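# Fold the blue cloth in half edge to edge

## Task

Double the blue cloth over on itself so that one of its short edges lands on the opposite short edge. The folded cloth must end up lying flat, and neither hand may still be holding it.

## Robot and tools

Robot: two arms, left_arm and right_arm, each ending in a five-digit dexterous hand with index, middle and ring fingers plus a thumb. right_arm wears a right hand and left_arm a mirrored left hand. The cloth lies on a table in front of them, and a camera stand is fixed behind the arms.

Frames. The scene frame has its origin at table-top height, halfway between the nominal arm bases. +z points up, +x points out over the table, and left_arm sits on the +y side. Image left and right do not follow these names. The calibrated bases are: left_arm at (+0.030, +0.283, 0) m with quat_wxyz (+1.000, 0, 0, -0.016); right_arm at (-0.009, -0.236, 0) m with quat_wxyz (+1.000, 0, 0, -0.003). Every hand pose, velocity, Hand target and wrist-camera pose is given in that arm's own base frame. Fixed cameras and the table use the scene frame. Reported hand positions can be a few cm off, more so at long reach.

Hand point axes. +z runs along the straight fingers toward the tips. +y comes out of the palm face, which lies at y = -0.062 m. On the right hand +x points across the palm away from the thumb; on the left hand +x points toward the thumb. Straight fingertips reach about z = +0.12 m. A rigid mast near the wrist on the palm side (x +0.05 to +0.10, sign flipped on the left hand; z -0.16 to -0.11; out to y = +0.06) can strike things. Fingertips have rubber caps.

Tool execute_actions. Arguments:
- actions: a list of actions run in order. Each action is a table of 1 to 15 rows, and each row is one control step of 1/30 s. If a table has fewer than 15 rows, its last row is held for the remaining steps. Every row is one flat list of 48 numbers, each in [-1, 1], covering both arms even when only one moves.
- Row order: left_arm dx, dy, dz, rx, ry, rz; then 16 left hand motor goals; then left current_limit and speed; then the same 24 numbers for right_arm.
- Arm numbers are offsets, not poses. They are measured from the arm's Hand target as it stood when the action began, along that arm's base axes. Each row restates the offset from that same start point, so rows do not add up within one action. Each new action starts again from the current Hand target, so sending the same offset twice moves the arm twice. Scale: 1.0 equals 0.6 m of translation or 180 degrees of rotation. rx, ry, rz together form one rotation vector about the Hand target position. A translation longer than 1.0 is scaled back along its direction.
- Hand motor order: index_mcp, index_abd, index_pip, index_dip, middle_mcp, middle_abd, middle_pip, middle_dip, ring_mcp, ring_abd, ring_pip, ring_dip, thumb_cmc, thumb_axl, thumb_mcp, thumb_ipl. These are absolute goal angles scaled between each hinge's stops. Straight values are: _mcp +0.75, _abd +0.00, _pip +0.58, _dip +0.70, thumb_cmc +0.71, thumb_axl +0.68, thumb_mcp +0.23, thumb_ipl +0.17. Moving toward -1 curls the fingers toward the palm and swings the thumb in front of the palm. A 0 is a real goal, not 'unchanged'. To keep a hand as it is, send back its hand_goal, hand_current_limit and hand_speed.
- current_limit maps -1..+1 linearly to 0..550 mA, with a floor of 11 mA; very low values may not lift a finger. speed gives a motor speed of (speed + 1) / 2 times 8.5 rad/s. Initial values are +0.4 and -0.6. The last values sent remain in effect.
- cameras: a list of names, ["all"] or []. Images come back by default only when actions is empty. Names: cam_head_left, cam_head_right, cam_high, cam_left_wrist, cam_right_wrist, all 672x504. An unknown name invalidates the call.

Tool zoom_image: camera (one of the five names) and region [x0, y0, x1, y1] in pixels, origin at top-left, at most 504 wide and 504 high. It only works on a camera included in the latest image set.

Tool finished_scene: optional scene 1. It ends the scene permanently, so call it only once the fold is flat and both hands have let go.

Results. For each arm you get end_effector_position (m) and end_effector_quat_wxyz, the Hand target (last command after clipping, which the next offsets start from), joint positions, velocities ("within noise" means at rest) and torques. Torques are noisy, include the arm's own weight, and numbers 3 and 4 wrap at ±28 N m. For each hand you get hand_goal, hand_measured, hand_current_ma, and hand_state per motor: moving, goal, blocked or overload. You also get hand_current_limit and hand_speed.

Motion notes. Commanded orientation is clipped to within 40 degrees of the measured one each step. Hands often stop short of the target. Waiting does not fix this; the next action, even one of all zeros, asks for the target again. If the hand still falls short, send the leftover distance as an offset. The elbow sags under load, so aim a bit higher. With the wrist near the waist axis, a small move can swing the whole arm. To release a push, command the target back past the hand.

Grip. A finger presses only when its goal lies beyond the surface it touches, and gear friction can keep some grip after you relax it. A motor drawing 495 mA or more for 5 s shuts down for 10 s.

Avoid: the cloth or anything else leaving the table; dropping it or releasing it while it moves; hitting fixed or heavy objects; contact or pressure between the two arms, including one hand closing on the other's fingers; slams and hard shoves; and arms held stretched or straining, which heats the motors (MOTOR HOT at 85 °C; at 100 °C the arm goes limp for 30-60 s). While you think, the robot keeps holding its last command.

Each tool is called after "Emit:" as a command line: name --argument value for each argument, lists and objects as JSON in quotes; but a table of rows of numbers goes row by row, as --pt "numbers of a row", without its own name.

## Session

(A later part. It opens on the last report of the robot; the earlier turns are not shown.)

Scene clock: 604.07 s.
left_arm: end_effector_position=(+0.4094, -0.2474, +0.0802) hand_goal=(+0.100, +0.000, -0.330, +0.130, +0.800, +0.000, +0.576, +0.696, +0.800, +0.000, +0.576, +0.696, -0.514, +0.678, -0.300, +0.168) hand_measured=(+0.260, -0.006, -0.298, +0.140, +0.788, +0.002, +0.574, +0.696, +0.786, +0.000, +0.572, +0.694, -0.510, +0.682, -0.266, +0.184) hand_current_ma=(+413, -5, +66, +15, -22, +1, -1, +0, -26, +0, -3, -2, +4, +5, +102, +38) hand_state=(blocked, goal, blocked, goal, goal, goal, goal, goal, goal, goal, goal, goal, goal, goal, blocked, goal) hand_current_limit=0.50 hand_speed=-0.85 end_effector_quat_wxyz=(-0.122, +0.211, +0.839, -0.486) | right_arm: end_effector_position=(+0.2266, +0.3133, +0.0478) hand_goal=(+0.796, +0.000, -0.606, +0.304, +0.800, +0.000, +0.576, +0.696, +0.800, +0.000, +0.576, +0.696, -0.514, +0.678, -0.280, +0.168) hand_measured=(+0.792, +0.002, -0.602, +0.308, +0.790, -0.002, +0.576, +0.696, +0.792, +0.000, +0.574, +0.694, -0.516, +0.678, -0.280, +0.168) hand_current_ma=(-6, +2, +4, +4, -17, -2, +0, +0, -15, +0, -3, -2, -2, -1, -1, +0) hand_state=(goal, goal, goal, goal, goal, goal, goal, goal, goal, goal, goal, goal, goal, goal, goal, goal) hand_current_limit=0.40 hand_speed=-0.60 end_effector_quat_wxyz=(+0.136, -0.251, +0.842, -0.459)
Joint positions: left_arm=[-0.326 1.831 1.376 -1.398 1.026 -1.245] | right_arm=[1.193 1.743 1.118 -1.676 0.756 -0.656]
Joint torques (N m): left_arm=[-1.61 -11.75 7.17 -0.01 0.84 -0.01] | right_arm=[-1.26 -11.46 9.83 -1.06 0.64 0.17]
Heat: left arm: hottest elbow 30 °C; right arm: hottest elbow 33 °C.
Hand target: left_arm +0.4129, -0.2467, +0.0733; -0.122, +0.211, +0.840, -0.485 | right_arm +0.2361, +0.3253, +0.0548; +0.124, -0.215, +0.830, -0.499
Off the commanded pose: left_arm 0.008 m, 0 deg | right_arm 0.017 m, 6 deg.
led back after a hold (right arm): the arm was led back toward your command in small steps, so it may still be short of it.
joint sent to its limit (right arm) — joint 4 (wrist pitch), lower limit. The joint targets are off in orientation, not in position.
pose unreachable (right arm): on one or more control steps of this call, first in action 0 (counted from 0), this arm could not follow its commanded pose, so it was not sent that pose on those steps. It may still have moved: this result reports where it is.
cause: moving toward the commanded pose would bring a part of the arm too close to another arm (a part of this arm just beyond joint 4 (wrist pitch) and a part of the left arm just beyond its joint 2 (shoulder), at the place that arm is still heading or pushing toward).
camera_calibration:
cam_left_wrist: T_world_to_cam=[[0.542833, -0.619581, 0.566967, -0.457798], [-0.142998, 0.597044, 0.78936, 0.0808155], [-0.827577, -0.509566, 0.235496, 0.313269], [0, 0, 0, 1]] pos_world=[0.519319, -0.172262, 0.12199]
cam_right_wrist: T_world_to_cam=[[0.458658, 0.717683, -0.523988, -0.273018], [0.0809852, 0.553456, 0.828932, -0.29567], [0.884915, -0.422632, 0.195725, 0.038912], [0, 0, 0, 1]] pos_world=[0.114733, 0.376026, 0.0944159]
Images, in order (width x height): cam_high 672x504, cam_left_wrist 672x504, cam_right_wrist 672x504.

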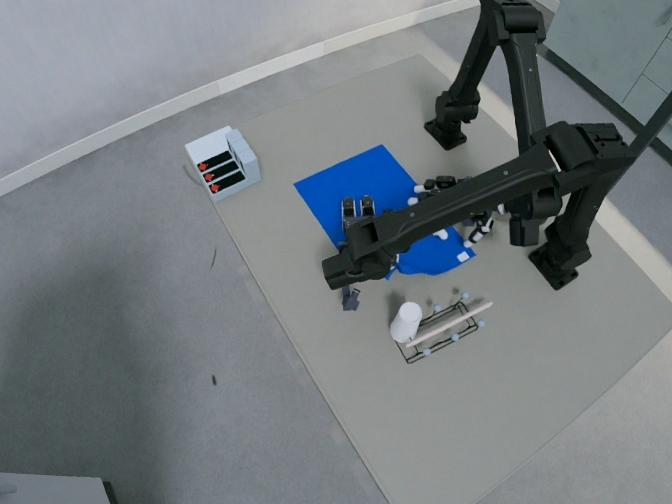

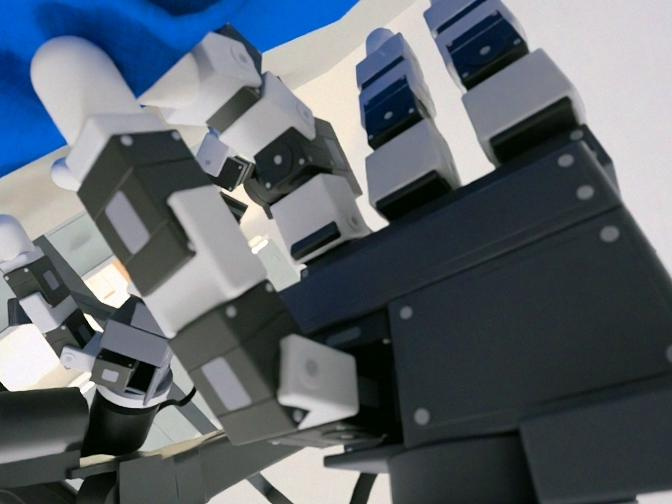

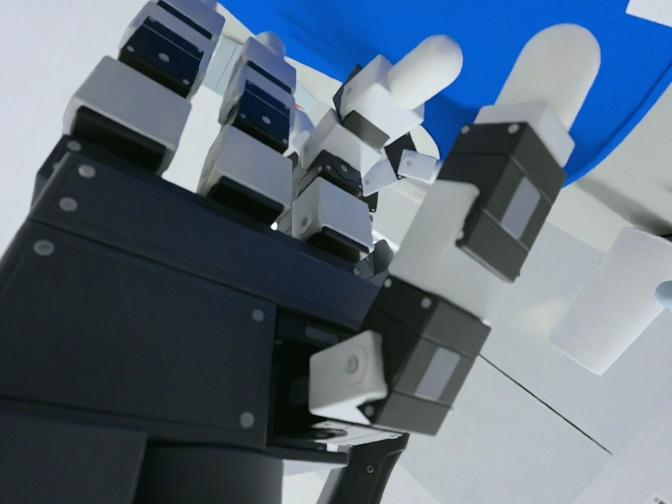

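Emit:
execute_actions --actions '[[[0,0,0,0,0,0,0.1,0,-0.33,0.13,0.8,0,0.576,0.696,0.8,0,0.576,0.696,-0.514,0.678,-0.3,0.168,0.5,-0.85,0.015,0,-0.03,0,0,0,0.795,0,-0.606,0.304,0.8,0,0.576,0.696,0.8,0,0.576,0.696,-0.514,0.678,-0.281,0.168,0.4,-0.6]],[[0,0,0,0,0,0,0.1,0,-0.33,0.13,0.8,0,0.576,0.696,0.8,0,0.576,0.696,-0.514,0.678,-0.3,0.168,0.5,-0.85,0,0,-0.02,0,0,0,0.795,0,-0.606,0.304,0.8,0,0.576,0.696,0.8,0,0.576,0.696,-0.514,0.678,-0.281,0.168,0.4,-0.6]]]' --cameras '["cam_high","cam_right_wrist"]'

Emit:
zoom_image --camera "cam_high" --region '[420, 190, 520, 280]'

Emit:
zoom_image --camera "cam_right_wrist" --region '[352, 0, 672, 240]'

Scene clock: 627.33 s.
left_arm: end_effector_position=(+0.4094, -0.2474, +0.0802) hand_goal=(+0.100, +0.000, -0.330, +0.130, +0.800, +0.000, +0.576, +0.696, +0.800, +0.000, +0.576, +0.696, -0.514, +0.678, -0.300, +0.168) hand_measured=(+0.260, -0.006, -0.298, +0.140, +0.788, +0.002, +0.574, +0.696, +0.786, +0.000, +0.572, +0.694, -0.510, +0.682, -0.266, +0.184) hand_current_ma=(+412, -5, +66, +15, -22, +1, -1, +0, -26, +0, -3, -2, +4, +5, +102, +38) hand_state=(blocked, goal, blocked, goal, goal, goal, goal, goal, goal, goal, goal, goal, goal, goal, blocked, goal) hand_current_limit=0.50 hand_speed=-0.85 end_effector_quat_wxyz=(-0.122, +0.211, +0.839, -0.486) | right_arm: end_effector_position=(+0.2379, +0.3144, +0.0228) hand_goal=(+0.796, +0.000, -0.606, +0.304, +0.800, +0.000, +0.576, +0.696, +0.800, +0.000, +0.576, +0.696, -0.514, +0.678, -0.280, +0.168) hand_measured=(+0.794, +0.002, -0.610, +0.300, +0.790, -0.002, +0.576, +0.696, +0.792, +0.000, +0.574, +0.694, -0.516, +0.678, -0.280, +0.168) hand_current_ma=(-3, +2, -7, -4, -17, -2, +0, +0, -15, +0, -3, -2, -2, -1, +0, +0) hand_state=(goal, goal, goal, goal, goal, goal, goal, goal, goal, goal, goal, goal, goal, goal, goal, goal) hand_current_limit=0.40 hand_speed=-0.60 end_effector_quat_wxyz=(+0.129, -0.236, +0.835, -0.480)
Joint positions: left_arm=[-0.326 1.831 1.376 -1.398 1.026 -1.245] | right_arm=[1.177 1.833 1.145 -1.676 0.765 -0.611]
Joint torques (N m): left_arm=[-1.67 -11.81 7.16 0.02 0.84 -0.01] | right_arm=[-0.97 -11.11 9.17 -1.1 0.48 0.16]
Heat: left arm: hottest elbow 30 °C; right arm: hottest elbow 34 °C.
Hand target: left_arm +0.4129, -0.2467, +0.0733; -0.122, +0.211, +0.840, -0.485 | right_arm +0.2451, +0.3253, +0.0249; +0.125, -0.215, +0.830, -0.499
Off the commanded pose: left_arm 0.008 m, 0 deg | right_arm 0.013 m, 3 deg.
joint sent to its limit (right arm) — joint 4 (wrist pitch), lower limit. The joint targets are off in orientation, not in position.
camera_calibration:
cam_right_wrist: T_world_to_cam=[[0.489417, 0.679588, -0.546472, -0.286915], [0.0882361, 0.584845, 0.806332, -0.287596], [0.867574, -0.442851, 0.226269, 0.0440501], [0, 0, 0, 1]] pos_world=[0.127581, 0.38269, 0.0651399]
Images, in order (width x height): cam_high 672x504, cam_right_wrist 672x504.

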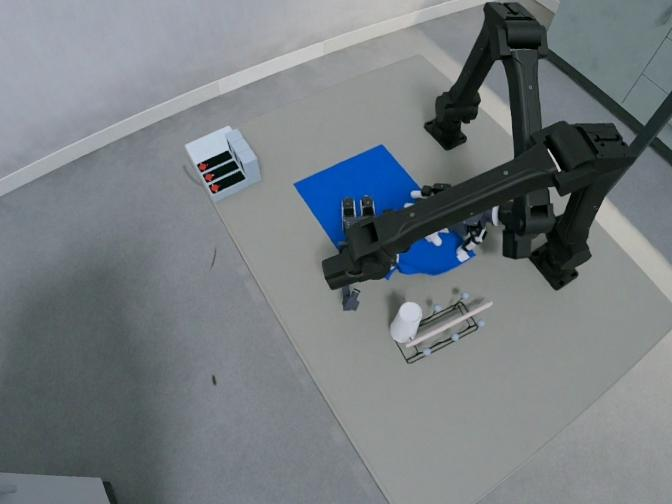

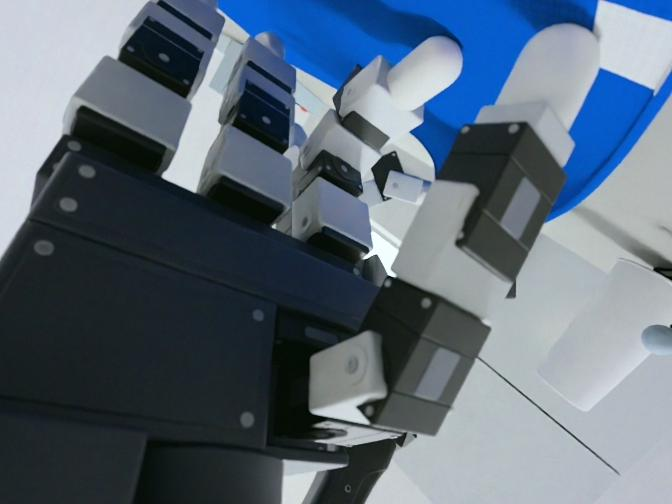

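Scaled by 5.040.

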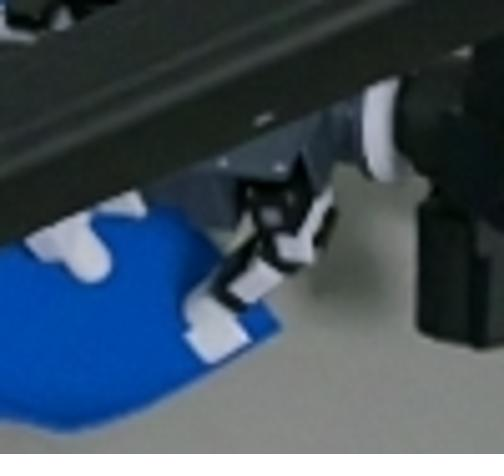

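Scaled by 1.575.

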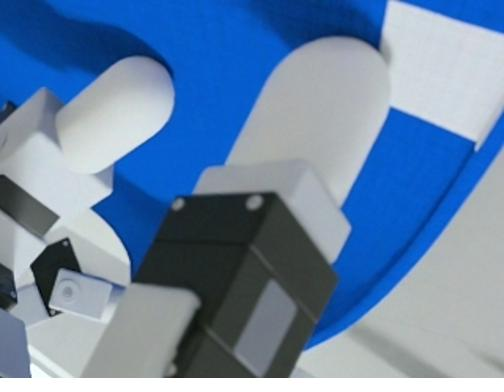

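Emit:
execute_actions --actions '[[[0,0,0,0,0,0,0.1,0,-0.33,0.13,0.8,0,0.576,0.696,0.8,0,0.576,0.696,-0.514,0.678,-0.3,0.168,0.5,-0.85,0,0,-0.025,0,0,0,0.795,0,-0.606,0.304,0.8,0,0.576,0.696,0.8,0,0.576,0.696,-0.514,0.678,-0.281,0.168,0.4,-0.6]],[[0,0,0,0,0,0,0.1,0,-0.33,0.13,0.8,0,0.576,0.696,0.8,0,0.576,0.696,-0.514,0.678,-0.3,0.168,0.5,-0.85,0,0,0,0,0,0,0.541,0,-0.482,0.232,0.8,0,0.576,0.696,0.8,0,0.576,0.696,-0.514,0.678,-0.281,0.168,0.4,-0.85]],[[0,0,0,0,0,0,0.1,0,-0.33,0.13,0.8,0,0.576,0.696,0.8,0,0.576,0.696,-0.514,0.678,-0.3,0.168,0.5,-0.85,0,0,0,0,0,0,0.288,0,-0.358,0.159,0.8,0,0.576,0.696,0.8,0,0.576,0.696,-0.514,0.678,-0.281,0.168,0.4,-0.85]]]' --cameras '["cam_high","cam_right_wrist"]'

Emit:
zoom_image --camera "cam_high" --region '[420, 190, 520, 280]'

Emit:
zoom_image --camera "cam_right_wrist" --region '[352, 0, 672, 240]'

Scene clock: 644.93 s.
left_arm: end_effector_position=(+0.4094, -0.2474, +0.0802) hand_goal=(+0.100, +0.000, -0.330, +0.130, +0.800, +0.000, +0.576, +0.696, +0.800, +0.000, +0.576, +0.696, -0.514, +0.678, -0.300, +0.168) hand_measured=(+0.260, -0.002, -0.298, +0.140, +0.788, +0.002, +0.574, +0.696, +0.786, +0.000, +0.572, +0.694, -0.508, +0.682, -0.266, +0.184) hand_current_ma=(+413, -2, +66, +16, -22, +1, -1, +0, -26, +0, -3, -2, +6, +5, +103, +39) hand_state=(blocked, goal, blocked, goal, goal, goal, goal, goal, goal, goal, goal, goal, goal, goal, blocked, goal) hand_current_limit=0.50 hand_speed=-0.85 end_effector_quat_wxyz=(-0.122, +0.211, +0.839, -0.486) | right_arm: end_effector_position=(+0.2458, +0.3184, +0.0211) hand_goal=(+0.288, +0.000, -0.358, +0.160, +0.800, +0.000, +0.576, +0.696, +0.800, +0.000, +0.576, +0.696, -0.514, +0.678, -0.280, +0.168) hand_measured=(+0.368, -0.002, -0.378, +0.138, +0.790, -0.002, +0.576, +0.696, +0.792, +0.000, +0.574, +0.694, -0.536, +0.666, -0.280, +0.166) hand_current_ma=(+279, -3, -41, -47, -17, -2, +0, +0, -15, +0, -3, -2, -50, -26, +1, -2) hand_state=(blocked, goal, goal, blocked, goal, goal, goal, goal, goal, goal, goal, goal, blocked, goal, goal, goal) hand_current_limit=0.40 hand_speed=-0.85 end_effector_quat_wxyz=(+0.141, -0.215, +0.838, -0.482)
Joint positions: left_arm=[-0.326 1.831 1.376 -1.398 1.026 -1.245] | right_arm=[1.173 1.853 1.16 -1.684 0.773 -0.557]
Joint torques (N m): left_arm=[-1.73 -11.69 7.15 0.01 0.84 -0.01] | right_arm=[-0.32 -9.47 8.39 -0.8 0.07 -0.11]
Heat: left arm: hottest elbow 30 °C; right arm: hottest elbow 33 °C.
Hand target: left_arm +0.4129, -0.2467, +0.0733; -0.122, +0.211, +0.840, -0.485 | right_arm +0.2451, +0.3253, +0.0099; +0.124, -0.215, +0.830, -0.499
Off the commanded pose: left_arm 0.008 m, 0 deg | right_arm 0.013 m, 3 deg.
joint read past its limit (right arm) — joint 4 (wrist pitch), lower limit.
joint sent to its limit (right arm) — joint 4 (wrist pitch), lower limit. The joint targets still meet the commanded pose.
camera_calibration:
cam_right_wrist: T_world_to_cam=[[0.527978, 0.672567, -0.518549, -0.302327], [0.0701007, 0.573993, 0.815854, -0.281466], [0.84636, -0.467104, 0.255908, 0.0516343], [0, 0, 0, 1]] pos_world=[0.135652, 0.389013, 0.0596505]
Images, in order (width x height): cam_high 672x504, cam_right_wrist 672x504.

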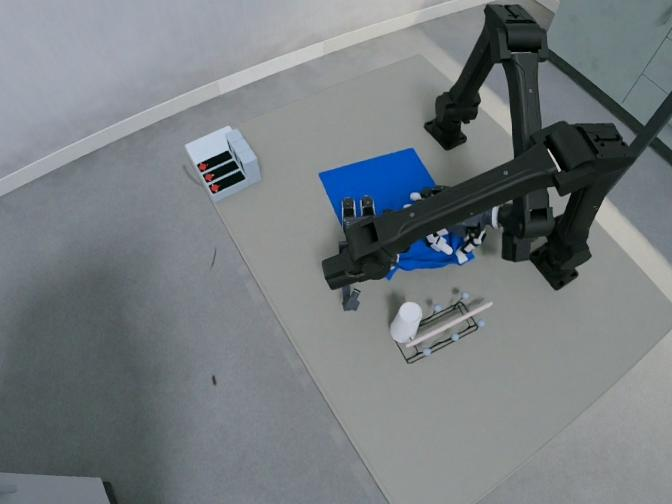

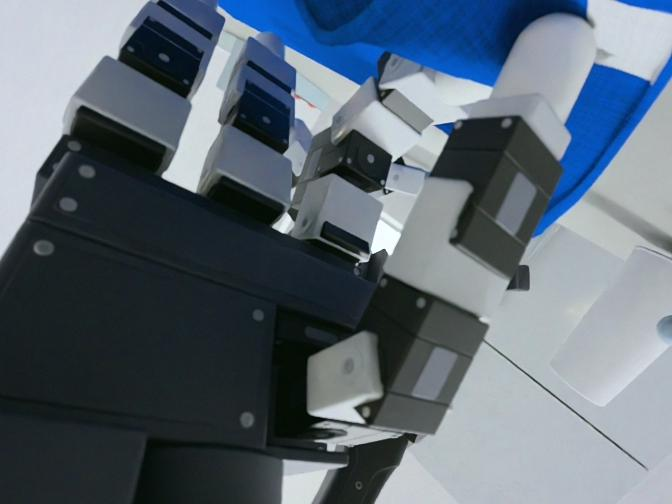

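Scaled by 5.040.

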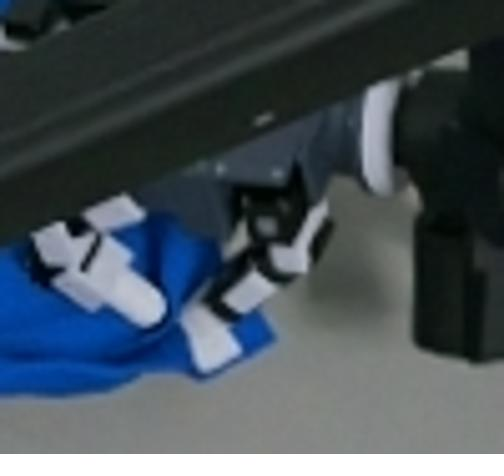

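Scaled by 1.575.

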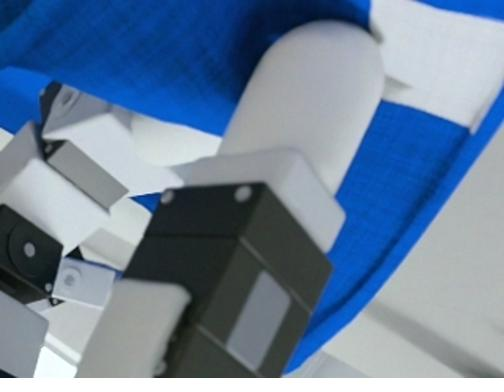

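Emit:
execute_actions --actions '[[[0,0,0.01,0,0,0,0.1,0,-0.33,0.13,0.8,0,0.576,0.696,0.8,0,0.576,0.696,-0.514,0.678,-0.3,0.168,0.5,-0.85,0,0,0.01,0,0,0,0.1,0,-0.33,0.13,0.8,0,0.576,0.696,0.8,0,0.576,0.696,-0.514,0.678,-0.3,0.168,0.5,-0.85]],[[0,0,0.02,0,0,0,0.1,0,-0.33,0.13,0.8,0,0.576,0.696,0.8,0,0.576,0.696,-0.514,0.678,-0.3,0.168,0.5,-0.85,0,0,0.03,0,0,0,0.1,0,-0.33,0.13,0.8,0,0.576,0.696,0.8,0,0.576,0.696,-0.514,0.678,-0.3,0.168,0.5,-0.85]],[[0,0,0.02,0,0,0,0.1,0,-0.33,0.13,0.8,0,0.576,0.696,0.8,0,0.576,0.696,-0.514,0.678,-0.3,0.168,0.5,-0.85,0,-0.04,0.06,0,0,0,0.1,0,-0.33,0.13,0.8,0,0.576,0.696,0.8,0,0.576,0.696,-0.514,0.678,-0.3,0.168,0.5,-0.85]]]' --cameras '["all"]'

Emit:
zoom_image --camera "cam_high" --region '[280, 110, 500, 300]'

Emit:
zoom_image --camera "cam_right_wrist" --region '[352, 0, 672, 240]'

Scene clock: 673.70 s.
left_arm: end_effector_position=(+0.3976, -0.2434, +0.0839) hand_goal=(+0.100, +0.000, -0.330, +0.130, +0.800, +0.000, +0.576, +0.696, +0.800, +0.000, +0.576, +0.696, -0.514, +0.678, -0.300, +0.168) hand_measured=(+0.260, -0.002, -0.298, +0.140, +0.788, +0.002, +0.574, +0.696, +0.786, +0.000, +0.572, +0.694, -0.508, +0.682, -0.266, +0.184) hand_current_ma=(+412, -2, +67, +16, -22, +1, -1, +0, -26, +0, -3, -2, +6, +5, +104, +39) hand_state=(blocked, goal, blocked, goal, goal, goal, goal, goal, goal, goal, goal, goal, goal, goal, blocked, goal) hand_current_limit=0.50 hand_speed=-0.85 end_effector_quat_wxyz=(-0.146, +0.197, +0.840, -0.484) | right_arm: end_effector_position=(+0.2448, +0.3028, +0.0689) hand_goal=(+0.100, +0.000, -0.330, +0.130, +0.800, +0.000, +0.576, +0.696, +0.800, +0.000, +0.576, +0.696, -0.514, +0.678, -0.300, +0.168) hand_measured=(+0.248, +0.000, -0.298, +0.140, +0.790, -0.002, +0.576, +0.696, +0.792, +0.000, +0.574, +0.694, -0.530, +0.668, -0.258, +0.186) hand_current_ma=(+412, +0, +76, +16, -17, -2, +0, +0, -15, +0, -3, -2, -31, -20, +158, +55) hand_state=(blocked, goal, blocked, goal, goal, goal, goal, goal, goal, goal, goal, goal, goal, goal, blocked, goal) hand_current_limit=0.50 hand_speed=-0.85 end_effector_quat_wxyz=(+0.148, -0.233, +0.848, -0.452)
Joint positions: left_arm=[-0.326 1.831 1.376 -1.453 1.026 -1.244] | right_arm=[1.147 1.687 1.113 -1.681 0.786 -0.665]
Joint torques (N m): left_arm=[-1.61 -14.27 10.07 -0.69 0.82 -0.03] | right_arm=[-0.67 -11.28 7.01 -0.69 0.63 -0.12]
Heat: left arm: hottest elbow 30 °C; right arm: hottest elbow 33 °C.
Hand target: left_arm +0.4130, -0.2467, +0.1033; -0.122, +0.211, +0.840, -0.485 | right_arm +0.2451, +0.3013, +0.0698; +0.125, -0.215, +0.830, -0.499
Off the commanded pose: left_arm 0.025 m, 3 deg | right_arm 0.002 m, 7 deg.
joint read past its limit (right arm) — joint 4 (wrist pitch), lower limit.
joint sent to its limit (right arm) — joint 4 (wrist pitch), lower limit. The joint targets are off in orientation, not in position.
camera_calibration:
cam_left_wrist: T_world_to_cam=[[0.570878, -0.629114, 0.527555, -0.461139], [-0.10192, 0.583277, 0.805854, 0.0528055], [-0.814684, -0.513812, 0.268861, 0.295708], [0, 0, 0, 1]] pos_world=[0.509544, -0.168971, 0.121218]
cam_right_wrist: T_world_to_cam=[[0.489705, 0.722059, -0.488691, -0.27418], [0.0657607, 0.528313, 0.846499, -0.298622], [0.869404, -0.446672, 0.211235, 0.0242568], [0, 0, 0, 1]] pos_world=[0.132816, 0.366575, 0.11367]

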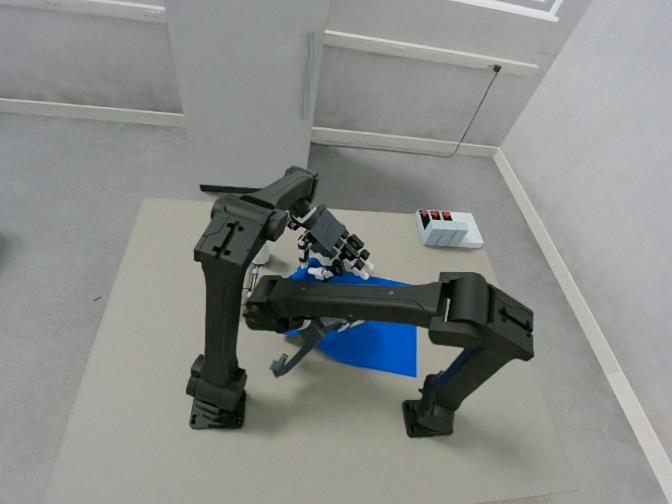

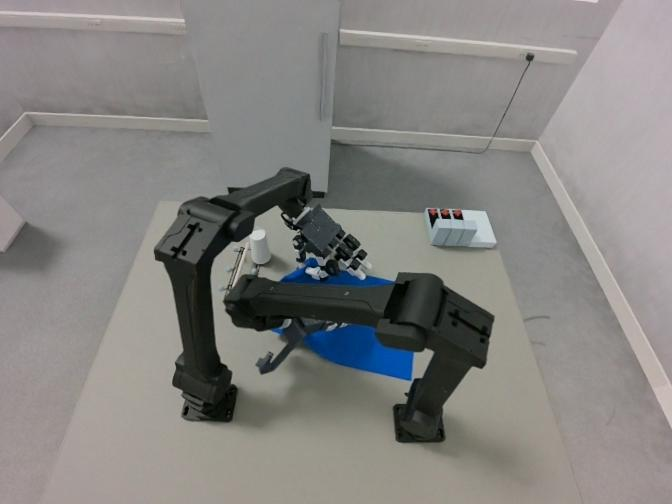

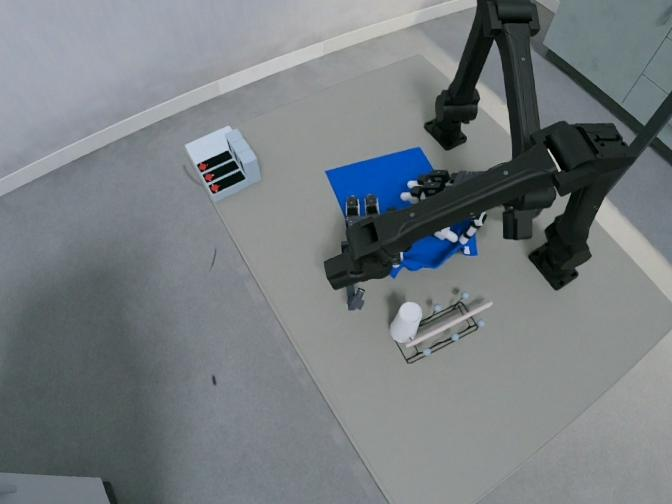

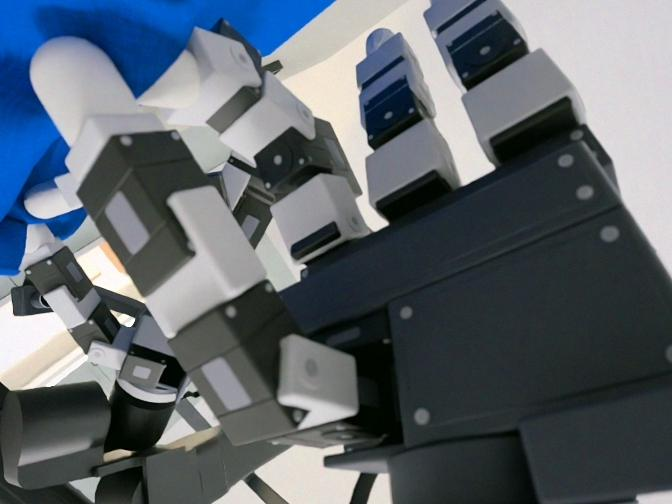

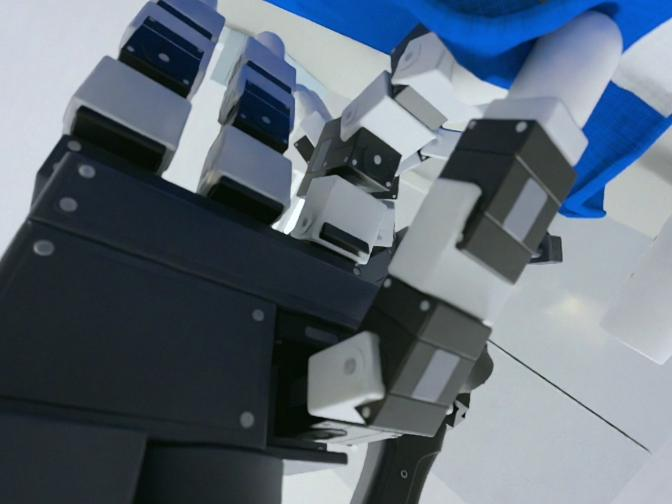

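Scaled by 2.291.

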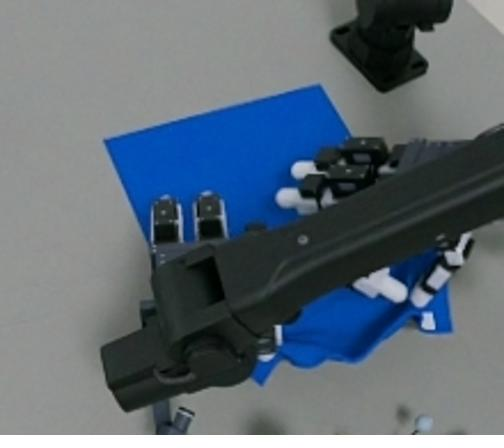

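Scaled by 1.575.

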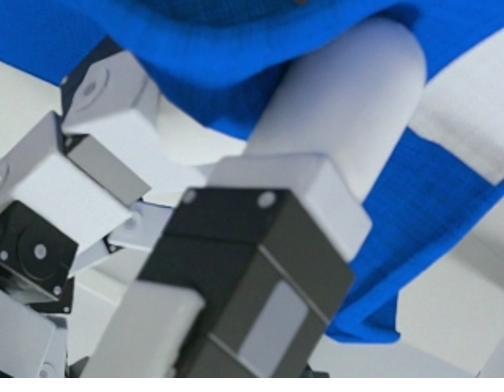

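Emit:
execute_actions --actions '[[[0,0,-0.045,0,0,0,0.1,0,-0.33,0.13,0.8,0,0.576,0.696,0.8,0,0.576,0.696,-0.514,0.678,-0.3,0.168,0.5,-0.85,0,0,-0.02,0,0,0,0.1,0,-0.33,0.13,0.8,0,0.576,0.696,0.8,0,0.576,0.696,-0.514,0.678,-0.3,0.168,0.5,-0.85]],[[0.018,0.021,-0.044,0,0,0,0.1,0,-0.33,0.13,0.8,0,0.576,0.696,0.8,0,0.576,0.696,-0.514,0.678,-0.3,0.168,0.5,-0.85,0.027,-0.011,-0.026,0,0,0,0.1,0,-0.33,0.13,0.8,0,0.576,0.696,0.8,0,0.576,0.696,-0.514,0.678,-0.3,0.168,0.5,-0.85]],[[0.019,0.021,0,0,0,0,0.1,0,-0.33,0.13,0.8,0,0.576,0.696,0.8,0,0.576,0.696,-0.514,0.678,-0.3,0.168,0.5,-0.85,0.026,-0.011,0,0,0,0,0.1,0,-0.33,0.13,0.8,0,0.576,0.696,0.8,0,0.576,0.696,-0.514,0.678,-0.3,0.168,0.5,-0.85]]]' --cameras '["all"]'

Emit:
zoom_image --camera "cam_high" --region '[280, 110, 500, 300]'

Scene clock: 721.23 s.
left_arm: end_effector_position=(+0.4224, -0.2202, +0.0505) hand_goal=(+0.100, +0.000, -0.330, +0.130, +0.800, +0.000, +0.576, +0.696, +0.800, +0.000, +0.576, +0.696, -0.514, +0.678, -0.300, +0.168) hand_measured=(+0.260, -0.002, -0.298, +0.140, +0.788, +0.002, +0.574, +0.696, +0.786, +0.000, +0.572, +0.694, -0.508, +0.682, -0.266, +0.184) hand_current_ma=(+413, -2, +68, +16, -22, +1, -1, +0, -26, +0, -3, -2, +6, +5, +105, +40) hand_state=(blocked, goal, blocked, goal, goal, goal, goal, goal, goal, goal, goal, goal, goal, goal, blocked, goal) hand_current_limit=0.50 hand_speed=-0.85 end_effector_quat_wxyz=(-0.127, +0.206, +0.840, -0.486) | right_arm: end_effector_position=(+0.2698, +0.2793, +0.0415) hand_goal=(+0.100, +0.000, -0.330, +0.130, +0.800, +0.000, +0.576, +0.696, +0.800, +0.000, +0.576, +0.696, -0.514, +0.678, -0.300, +0.168) hand_measured=(+0.236, +0.000, -0.298, +0.140, +0.790, -0.002, +0.576, +0.696, +0.792, +0.000, +0.574, +0.694, -0.530, +0.668, -0.254, +0.188) hand_current_ma=(+413, +0, +77, +17, -17, -2, +0, +0, -15, +0, -3, -2, -31, -20, +177, +62) hand_state=(blocked, goal, blocked, goal, goal, goal, goal, goal, goal, goal, goal, goal, goal, goal, blocked, blocked) hand_current_limit=0.50 hand_speed=-0.85 end_effector_quat_wxyz=(+0.126, -0.222, +0.832, -0.493)
Joint positions: left_arm=[-0.267 1.901 1.386 -1.436 1.009 -1.145] | right_arm=[1.079 1.775 1.113 -1.681 0.832 -0.658]
Joint torques (N m): left_arm=[-1.61 -11.81 9.44 -0.72 0.72 0.06] | right_arm=[-0.73 -10.58 9.02 -0.87 0.64 -0.03]
Heat: left arm: hottest elbow 32 °C; right arm: hottest elbow 32 °C.
Hand target: left_arm +0.4352, -0.2215, +0.0500; -0.122, +0.211, +0.840, -0.485 | right_arm +0.2770, +0.2881, +0.0423; +0.125, -0.215, +0.830, -0.499
Off the commanded pose: left_arm 0.013 m, 1 deg | right_arm 0.011 m, 1 deg.
joint read past its limit (right arm) — joint 4 (wrist pitch), lower limit.
joint sent to its limit (right arm) — joint 4 (wrist pitch), lower limit. The joint targets still meet the commanded pose.
camera_calibration:
cam_left_wrist: T_world_to_cam=[[0.552221, -0.6196, 0.557806, -0.434647], [-0.134798, 0.593914, 0.793156, 0.085567], [-0.822728, -0.513189, 0.24445, 0.341512], [0, 0, 0, 1]] pos_world=[0.532527, -0.144866, 0.091098]
cam_right_wrist: T_world_to_cam=[[0.51708, 0.653792, -0.552436, -0.268477], [0.0916699, 0.599404, 0.79518, -0.289378], [0.851014, -0.461813, 0.250007, 0.00542549], [0, 0, 0, 1]] pos_world=[0.160734, 0.351488, 0.0804351]

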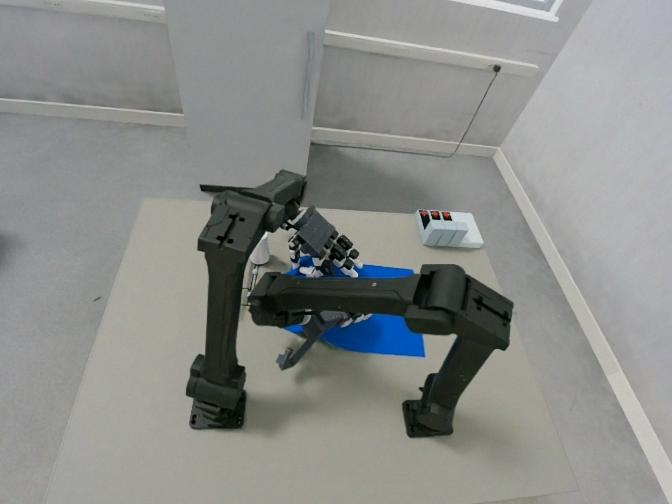

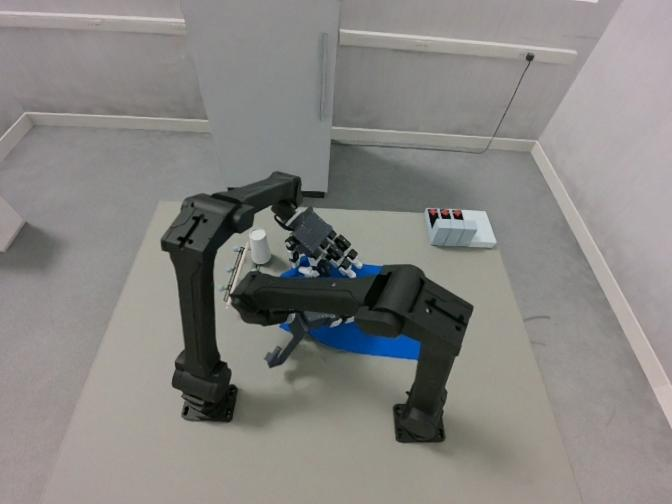

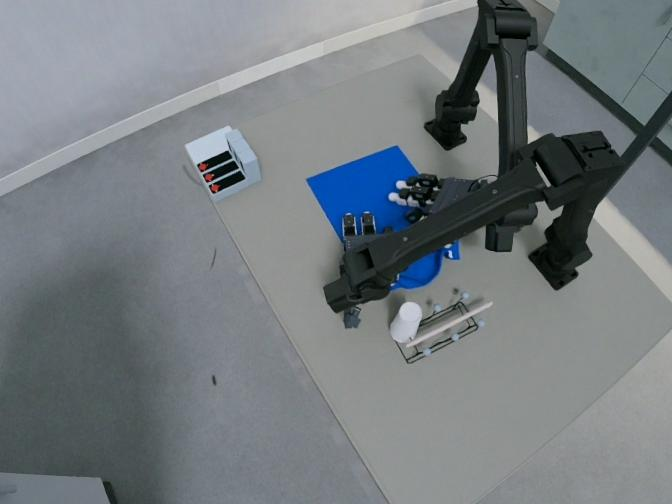

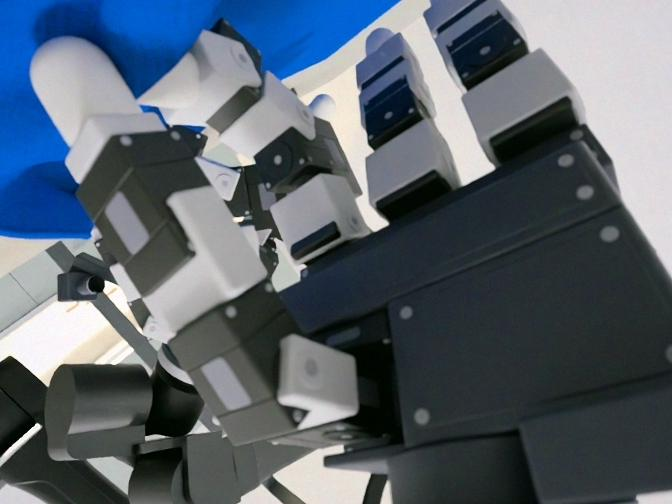

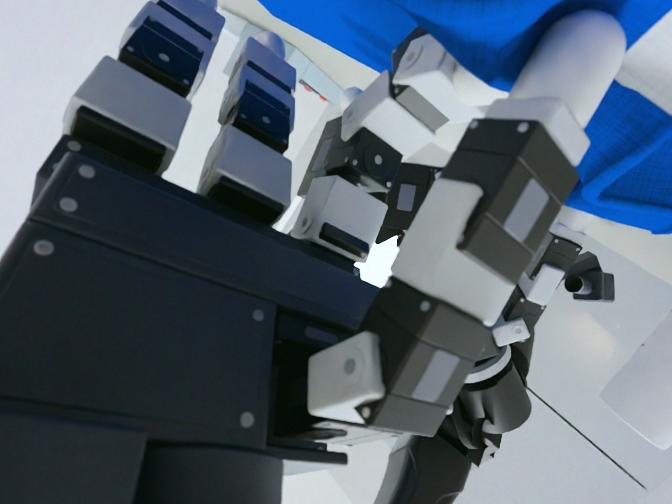

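Scaled by 2.291.

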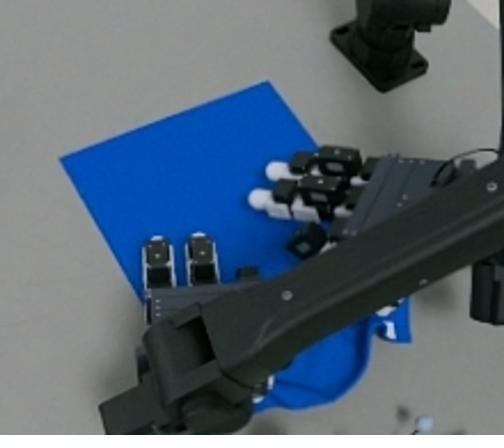

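Emit:
execute_actions --actions '[]'

Scene clock: 769.63 s.
left_arm: end_effector_position=(+0.4224, -0.2203, +0.0505) hand_goal=(+0.100, +0.000, -0.330, +0.130, +0.800, +0.000, +0.576, +0.696, +0.800, +0.000, +0.576, +0.696, -0.514, +0.678, -0.300, +0.168) hand_measured=(+0.260, -0.002, -0.298, +0.140, +0.788, +0.002, +0.574, +0.696, +0.786, +0.000, +0.572, +0.694, -0.508, +0.682, -0.266, +0.184) hand_current_ma=(+413, -2, +68, +16, -22, +1, -1, +0, -26, +0, -3, -2, +6, +5, +105, +40) hand_state=(blocked, goal, blocked, goal, goal, goal, goal, goal, goal, goal, goal, goal, goal, goal, blocked, goal) hand_current_limit=0.50 hand_speed=-0.85 end_effector_quat_wxyz=(-0.127, +0.206, +0.840, -0.486) | right_arm: end_effector_position=(+0.2698, +0.2793, +0.0414) hand_goal=(+0.100, +0.000, -0.330, +0.130, +0.800, +0.000, +0.576, +0.696, +0.800, +0.000, +0.576, +0.696, -0.514, +0.678, -0.300, +0.168) hand_measured=(+0.236, +0.000, -0.298, +0.140, +0.790, -0.002, +0.576, +0.696, +0.792, +0.000, +0.574, +0.694, -0.530, +0.668, -0.254, +0.188) hand_current_ma=(+412, +0, +77, +17, -17, -2, +0, +0, -15, +0, -3, -2, -31, -20, +177, +62) hand_state=(blocked, goal, blocked, goal, goal, goal, goal, goal, goal, goal, goal, goal, goal, goal, blocked, blocked) hand_current_limit=0.50 hand_speed=-0.85 end_effector_quat_wxyz=(+0.126, -0.222, +0.832, -0.493)
Joint positions: left_arm=[-0.267 1.901 1.386 -1.436 1.009 -1.145] | right_arm=[1.079 1.775 1.113 -1.681 0.832 -0.658]
Joint velocities: within noise
Joint torques (N m): left_arm=[-1.61 -11.75 9.46 -0.77 0.73 0.04] | right_arm=[-0.67 -10.93 9.11 -0.88 0.66 -0.04]
Heat: left arm: hottest elbow 36 °C; right arm: hottest elbow 34 °C.
Hand target: left_arm +0.4352, -0.2215, +0.0500; -0.122, +0.211, +0.840, -0.485 | right_arm +0.2769, +0.2881, +0.0422; +0.125, -0.215, +0.830, -0.499
Off the commanded pose: left_arm 0.013 m, 1 deg | right_arm 0.011 m, 1 deg.
joint read past its limit (right arm) — joint 4 (wrist pitch), lower limit.
camera_calibration:
cam_left_wrist: T_world_to_cam=[[0.551961, -0.619642, 0.558018, -0.434589], [-0.134918, 0.594011, 0.793063, 0.0855739], [-0.822883, -0.513026, 0.24427, 0.341611], [0, 0, 0, 1]] pos_world=[0.532527, -0.144866, 0.0911978]
cam_right_wrist: T_world_to_cam=[[0.516949, 0.653639, -0.552738, -0.268434], [0.0917873, 0.599662, 0.794972, -0.289392], [0.851081, -0.461694, 0.249998, 0.00539859], [0, 0, 0, 1]] pos_world=[0.160734, 0.351488, 0.0803351]

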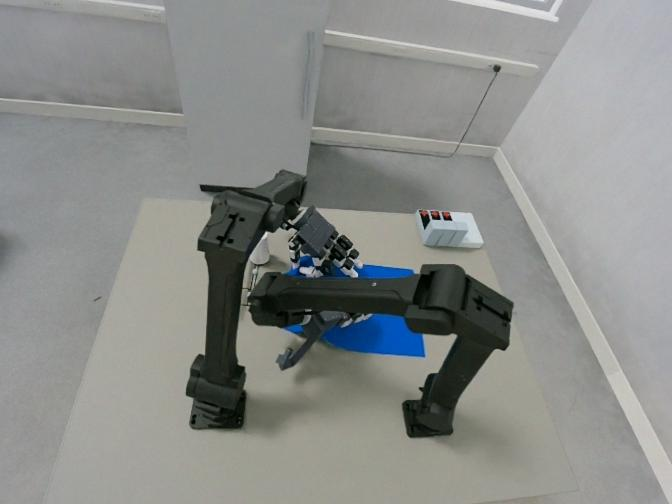

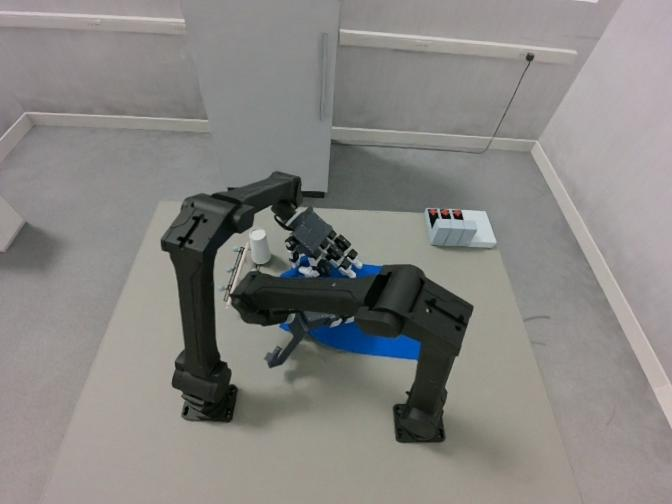

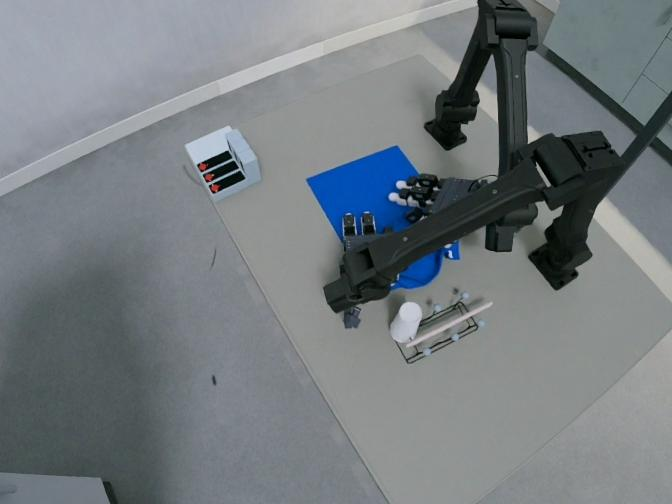

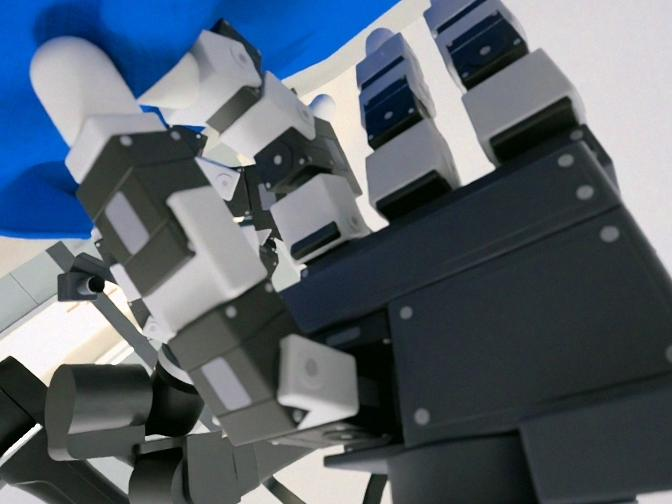

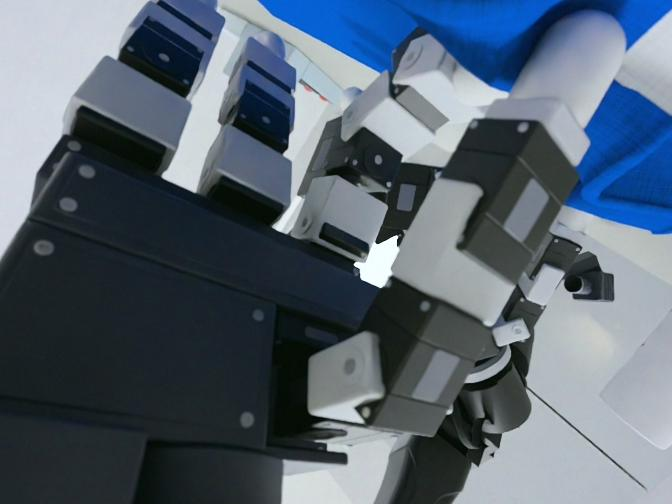

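Emit:
zoom_image --camera "cam_head_left" --region '[260, 230, 460, 380]'

Emit:
zoom_image --camera "cam_high" --region '[290, 130, 490, 310]'

Scaled by 2.520.

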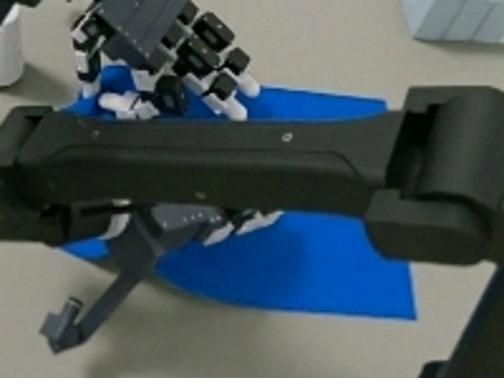

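Scaled by 2.520.

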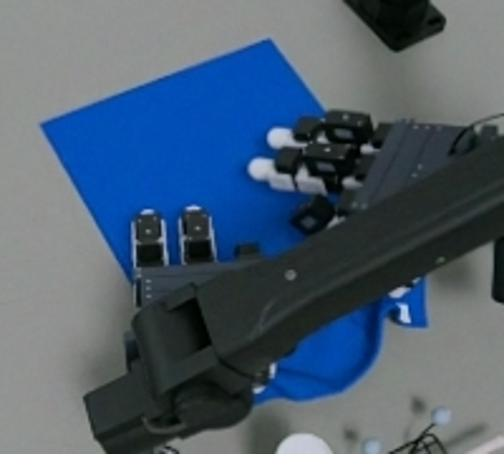

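Emit:
execute_actions --actions '[[[-0.0062,-0.0144,0.0372,0,0,0,0.1,0,-0.33,0.13,0.8,0,0.576,0.696,0.8,0,0.576,0.696,-0.514,0.678,-0.3,0.168,0.5,-0.85,-0.0029,-0.0203,0.0326,0,0,0,0.1,0,-0.33,0.13,0.8,0,0.576,0.696,0.8,0,0.576,0.696,-0.514,0.678,-0.3,0.168,0.5,-0.85]],[[-0.0062,-0.0144,0.0372,0,0,0,0.1,0,-0.33,0.13,0.8,0,0.576,0.696,0.8,0,0.576,0.696,-0.514,0.678,-0.3,0.168,0.5,-0.85,-0.0029,-0.0203,0.0326,0,0,0,0.1,0,-0.33,0.13,0.8,0,0.576,0.696,0.8,0,0.576,0.696,-0.514,0.678,-0.3,0.168,0.5,-0.85]],[[-0.0062,-0.0144,0.0372,0,0,0,0.1,0,-0.33,0.13,0.8,0,0.576,0.696,0.8,0,0.576,0.696,-0.514,0.678,-0.3,0.168,0.5,-0.85,-0.0029,-0.0203,0.0326,0,0,0,0.1,0,-0.33,0.13,0.8,0,0.576,0.696,0.8,0,0.576,0.696,-0.514,0.678,-0.3,0.168,0.5,-0.85]]]' --cameras '["cam_head_left","cam_high"]'

Scene clock: 818.37 s.
left_arm: end_effector_position=(+0.4139, -0.2415, +0.0978) hand_goal=(+0.100, +0.000, -0.330, +0.130, +0.800, +0.000, +0.576, +0.696, +0.800, +0.000, +0.576, +0.696, -0.514, +0.678, -0.300, +0.168) hand_measured=(+0.260, -0.002, -0.298, +0.142, +0.788, +0.002, +0.574, +0.696, +0.786, +0.000, +0.572, +0.694, -0.508, +0.682, -0.266, +0.184) hand_current_ma=(+412, -2, +68, +16, -22, +1, -1, +0, -26, +0, -3, -2, +6, +5, +105, +40) hand_state=(blocked, goal, blocked, goal, goal, goal, goal, goal, goal, goal, goal, goal, goal, goal, blocked, goal) hand_current_limit=0.50 hand_speed=-0.85 end_effector_quat_wxyz=(-0.138, +0.202, +0.840, -0.484) | right_arm: end_effector_position=(+0.2708, +0.2544, +0.0986) hand_goal=(+0.100, +0.000, -0.330, +0.130, +0.800, +0.000, +0.576, +0.696, +0.800, +0.000, +0.576, +0.696, -0.514, +0.678, -0.300, +0.168) hand_measured=(+0.236, +0.000, -0.298, +0.140, +0.790, -0.002, +0.576, +0.696, +0.792, +0.000, +0.574, +0.694, -0.530, +0.668, -0.254, +0.188) hand_current_ma=(+413, +0, +79, +17, -17, -2, +0, +0, -15, +0, -3, -2, -31, -20, +177, +62) hand_state=(blocked, goal, blocked, goal, goal, goal, goal, goal, goal, goal, goal, goal, goal, goal, blocked, blocked) hand_current_limit=0.50 hand_speed=-0.85 end_effector_quat_wxyz=(+0.145, -0.233, +0.843, -0.463)
Joint positions: left_arm=[-0.313 1.844 1.439 -1.505 1.02 -1.22] | right_arm=[1.038 1.572 1.059 -1.681 0.862 -0.778]
Joint torques (N m): left_arm=[-2.08 -14.51 10 -0.72 1.02 -0.22] | right_arm=[-0.97 -10.87 7.35 -0.64 0.73 -0.13]
Heat: left arm: hottest elbow 36 °C; right arm: hottest elbow 34 °C.
Hand target: left_arm +0.4241, -0.2476, +0.1171; -0.122, +0.212, +0.840, -0.485 | right_arm +0.2717, +0.2516, +0.1010; +0.125, -0.215, +0.830, -0.499
Off the commanded pose: left_arm 0.022 m, 2 deg | right_arm 0.004 m, 5 deg.
joint read past its limit (right arm) — joint 4 (wrist pitch), lower limit.
joint sent to its limit (right arm) — joint 4 (wrist pitch), lower limit. The joint targets are off in orientation, not in position.
Images, in order (width x height): cam_head_left 672x504, cam_high 672x504.

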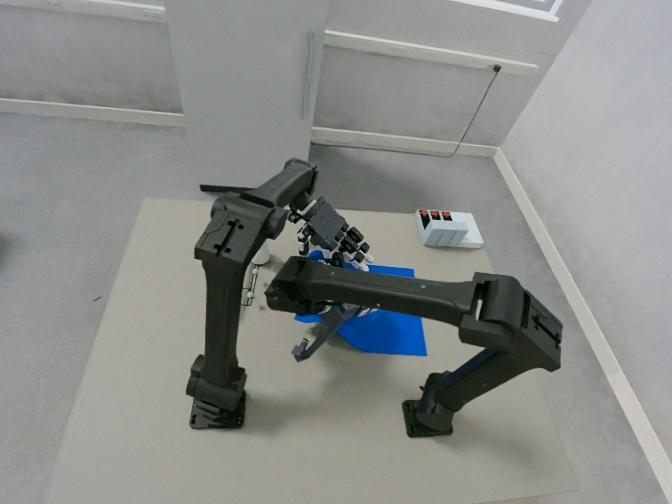

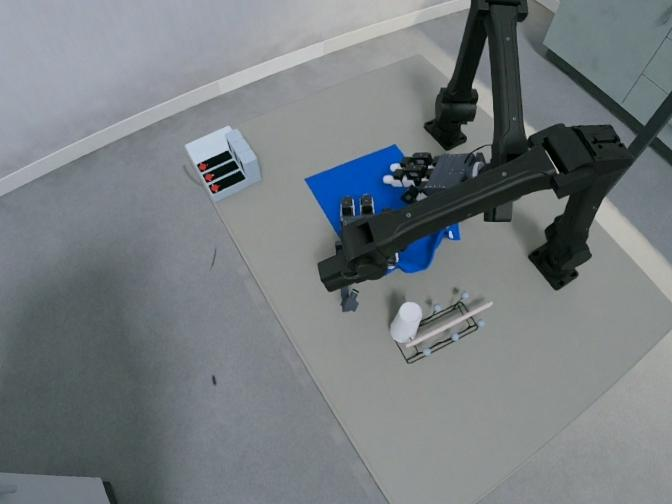

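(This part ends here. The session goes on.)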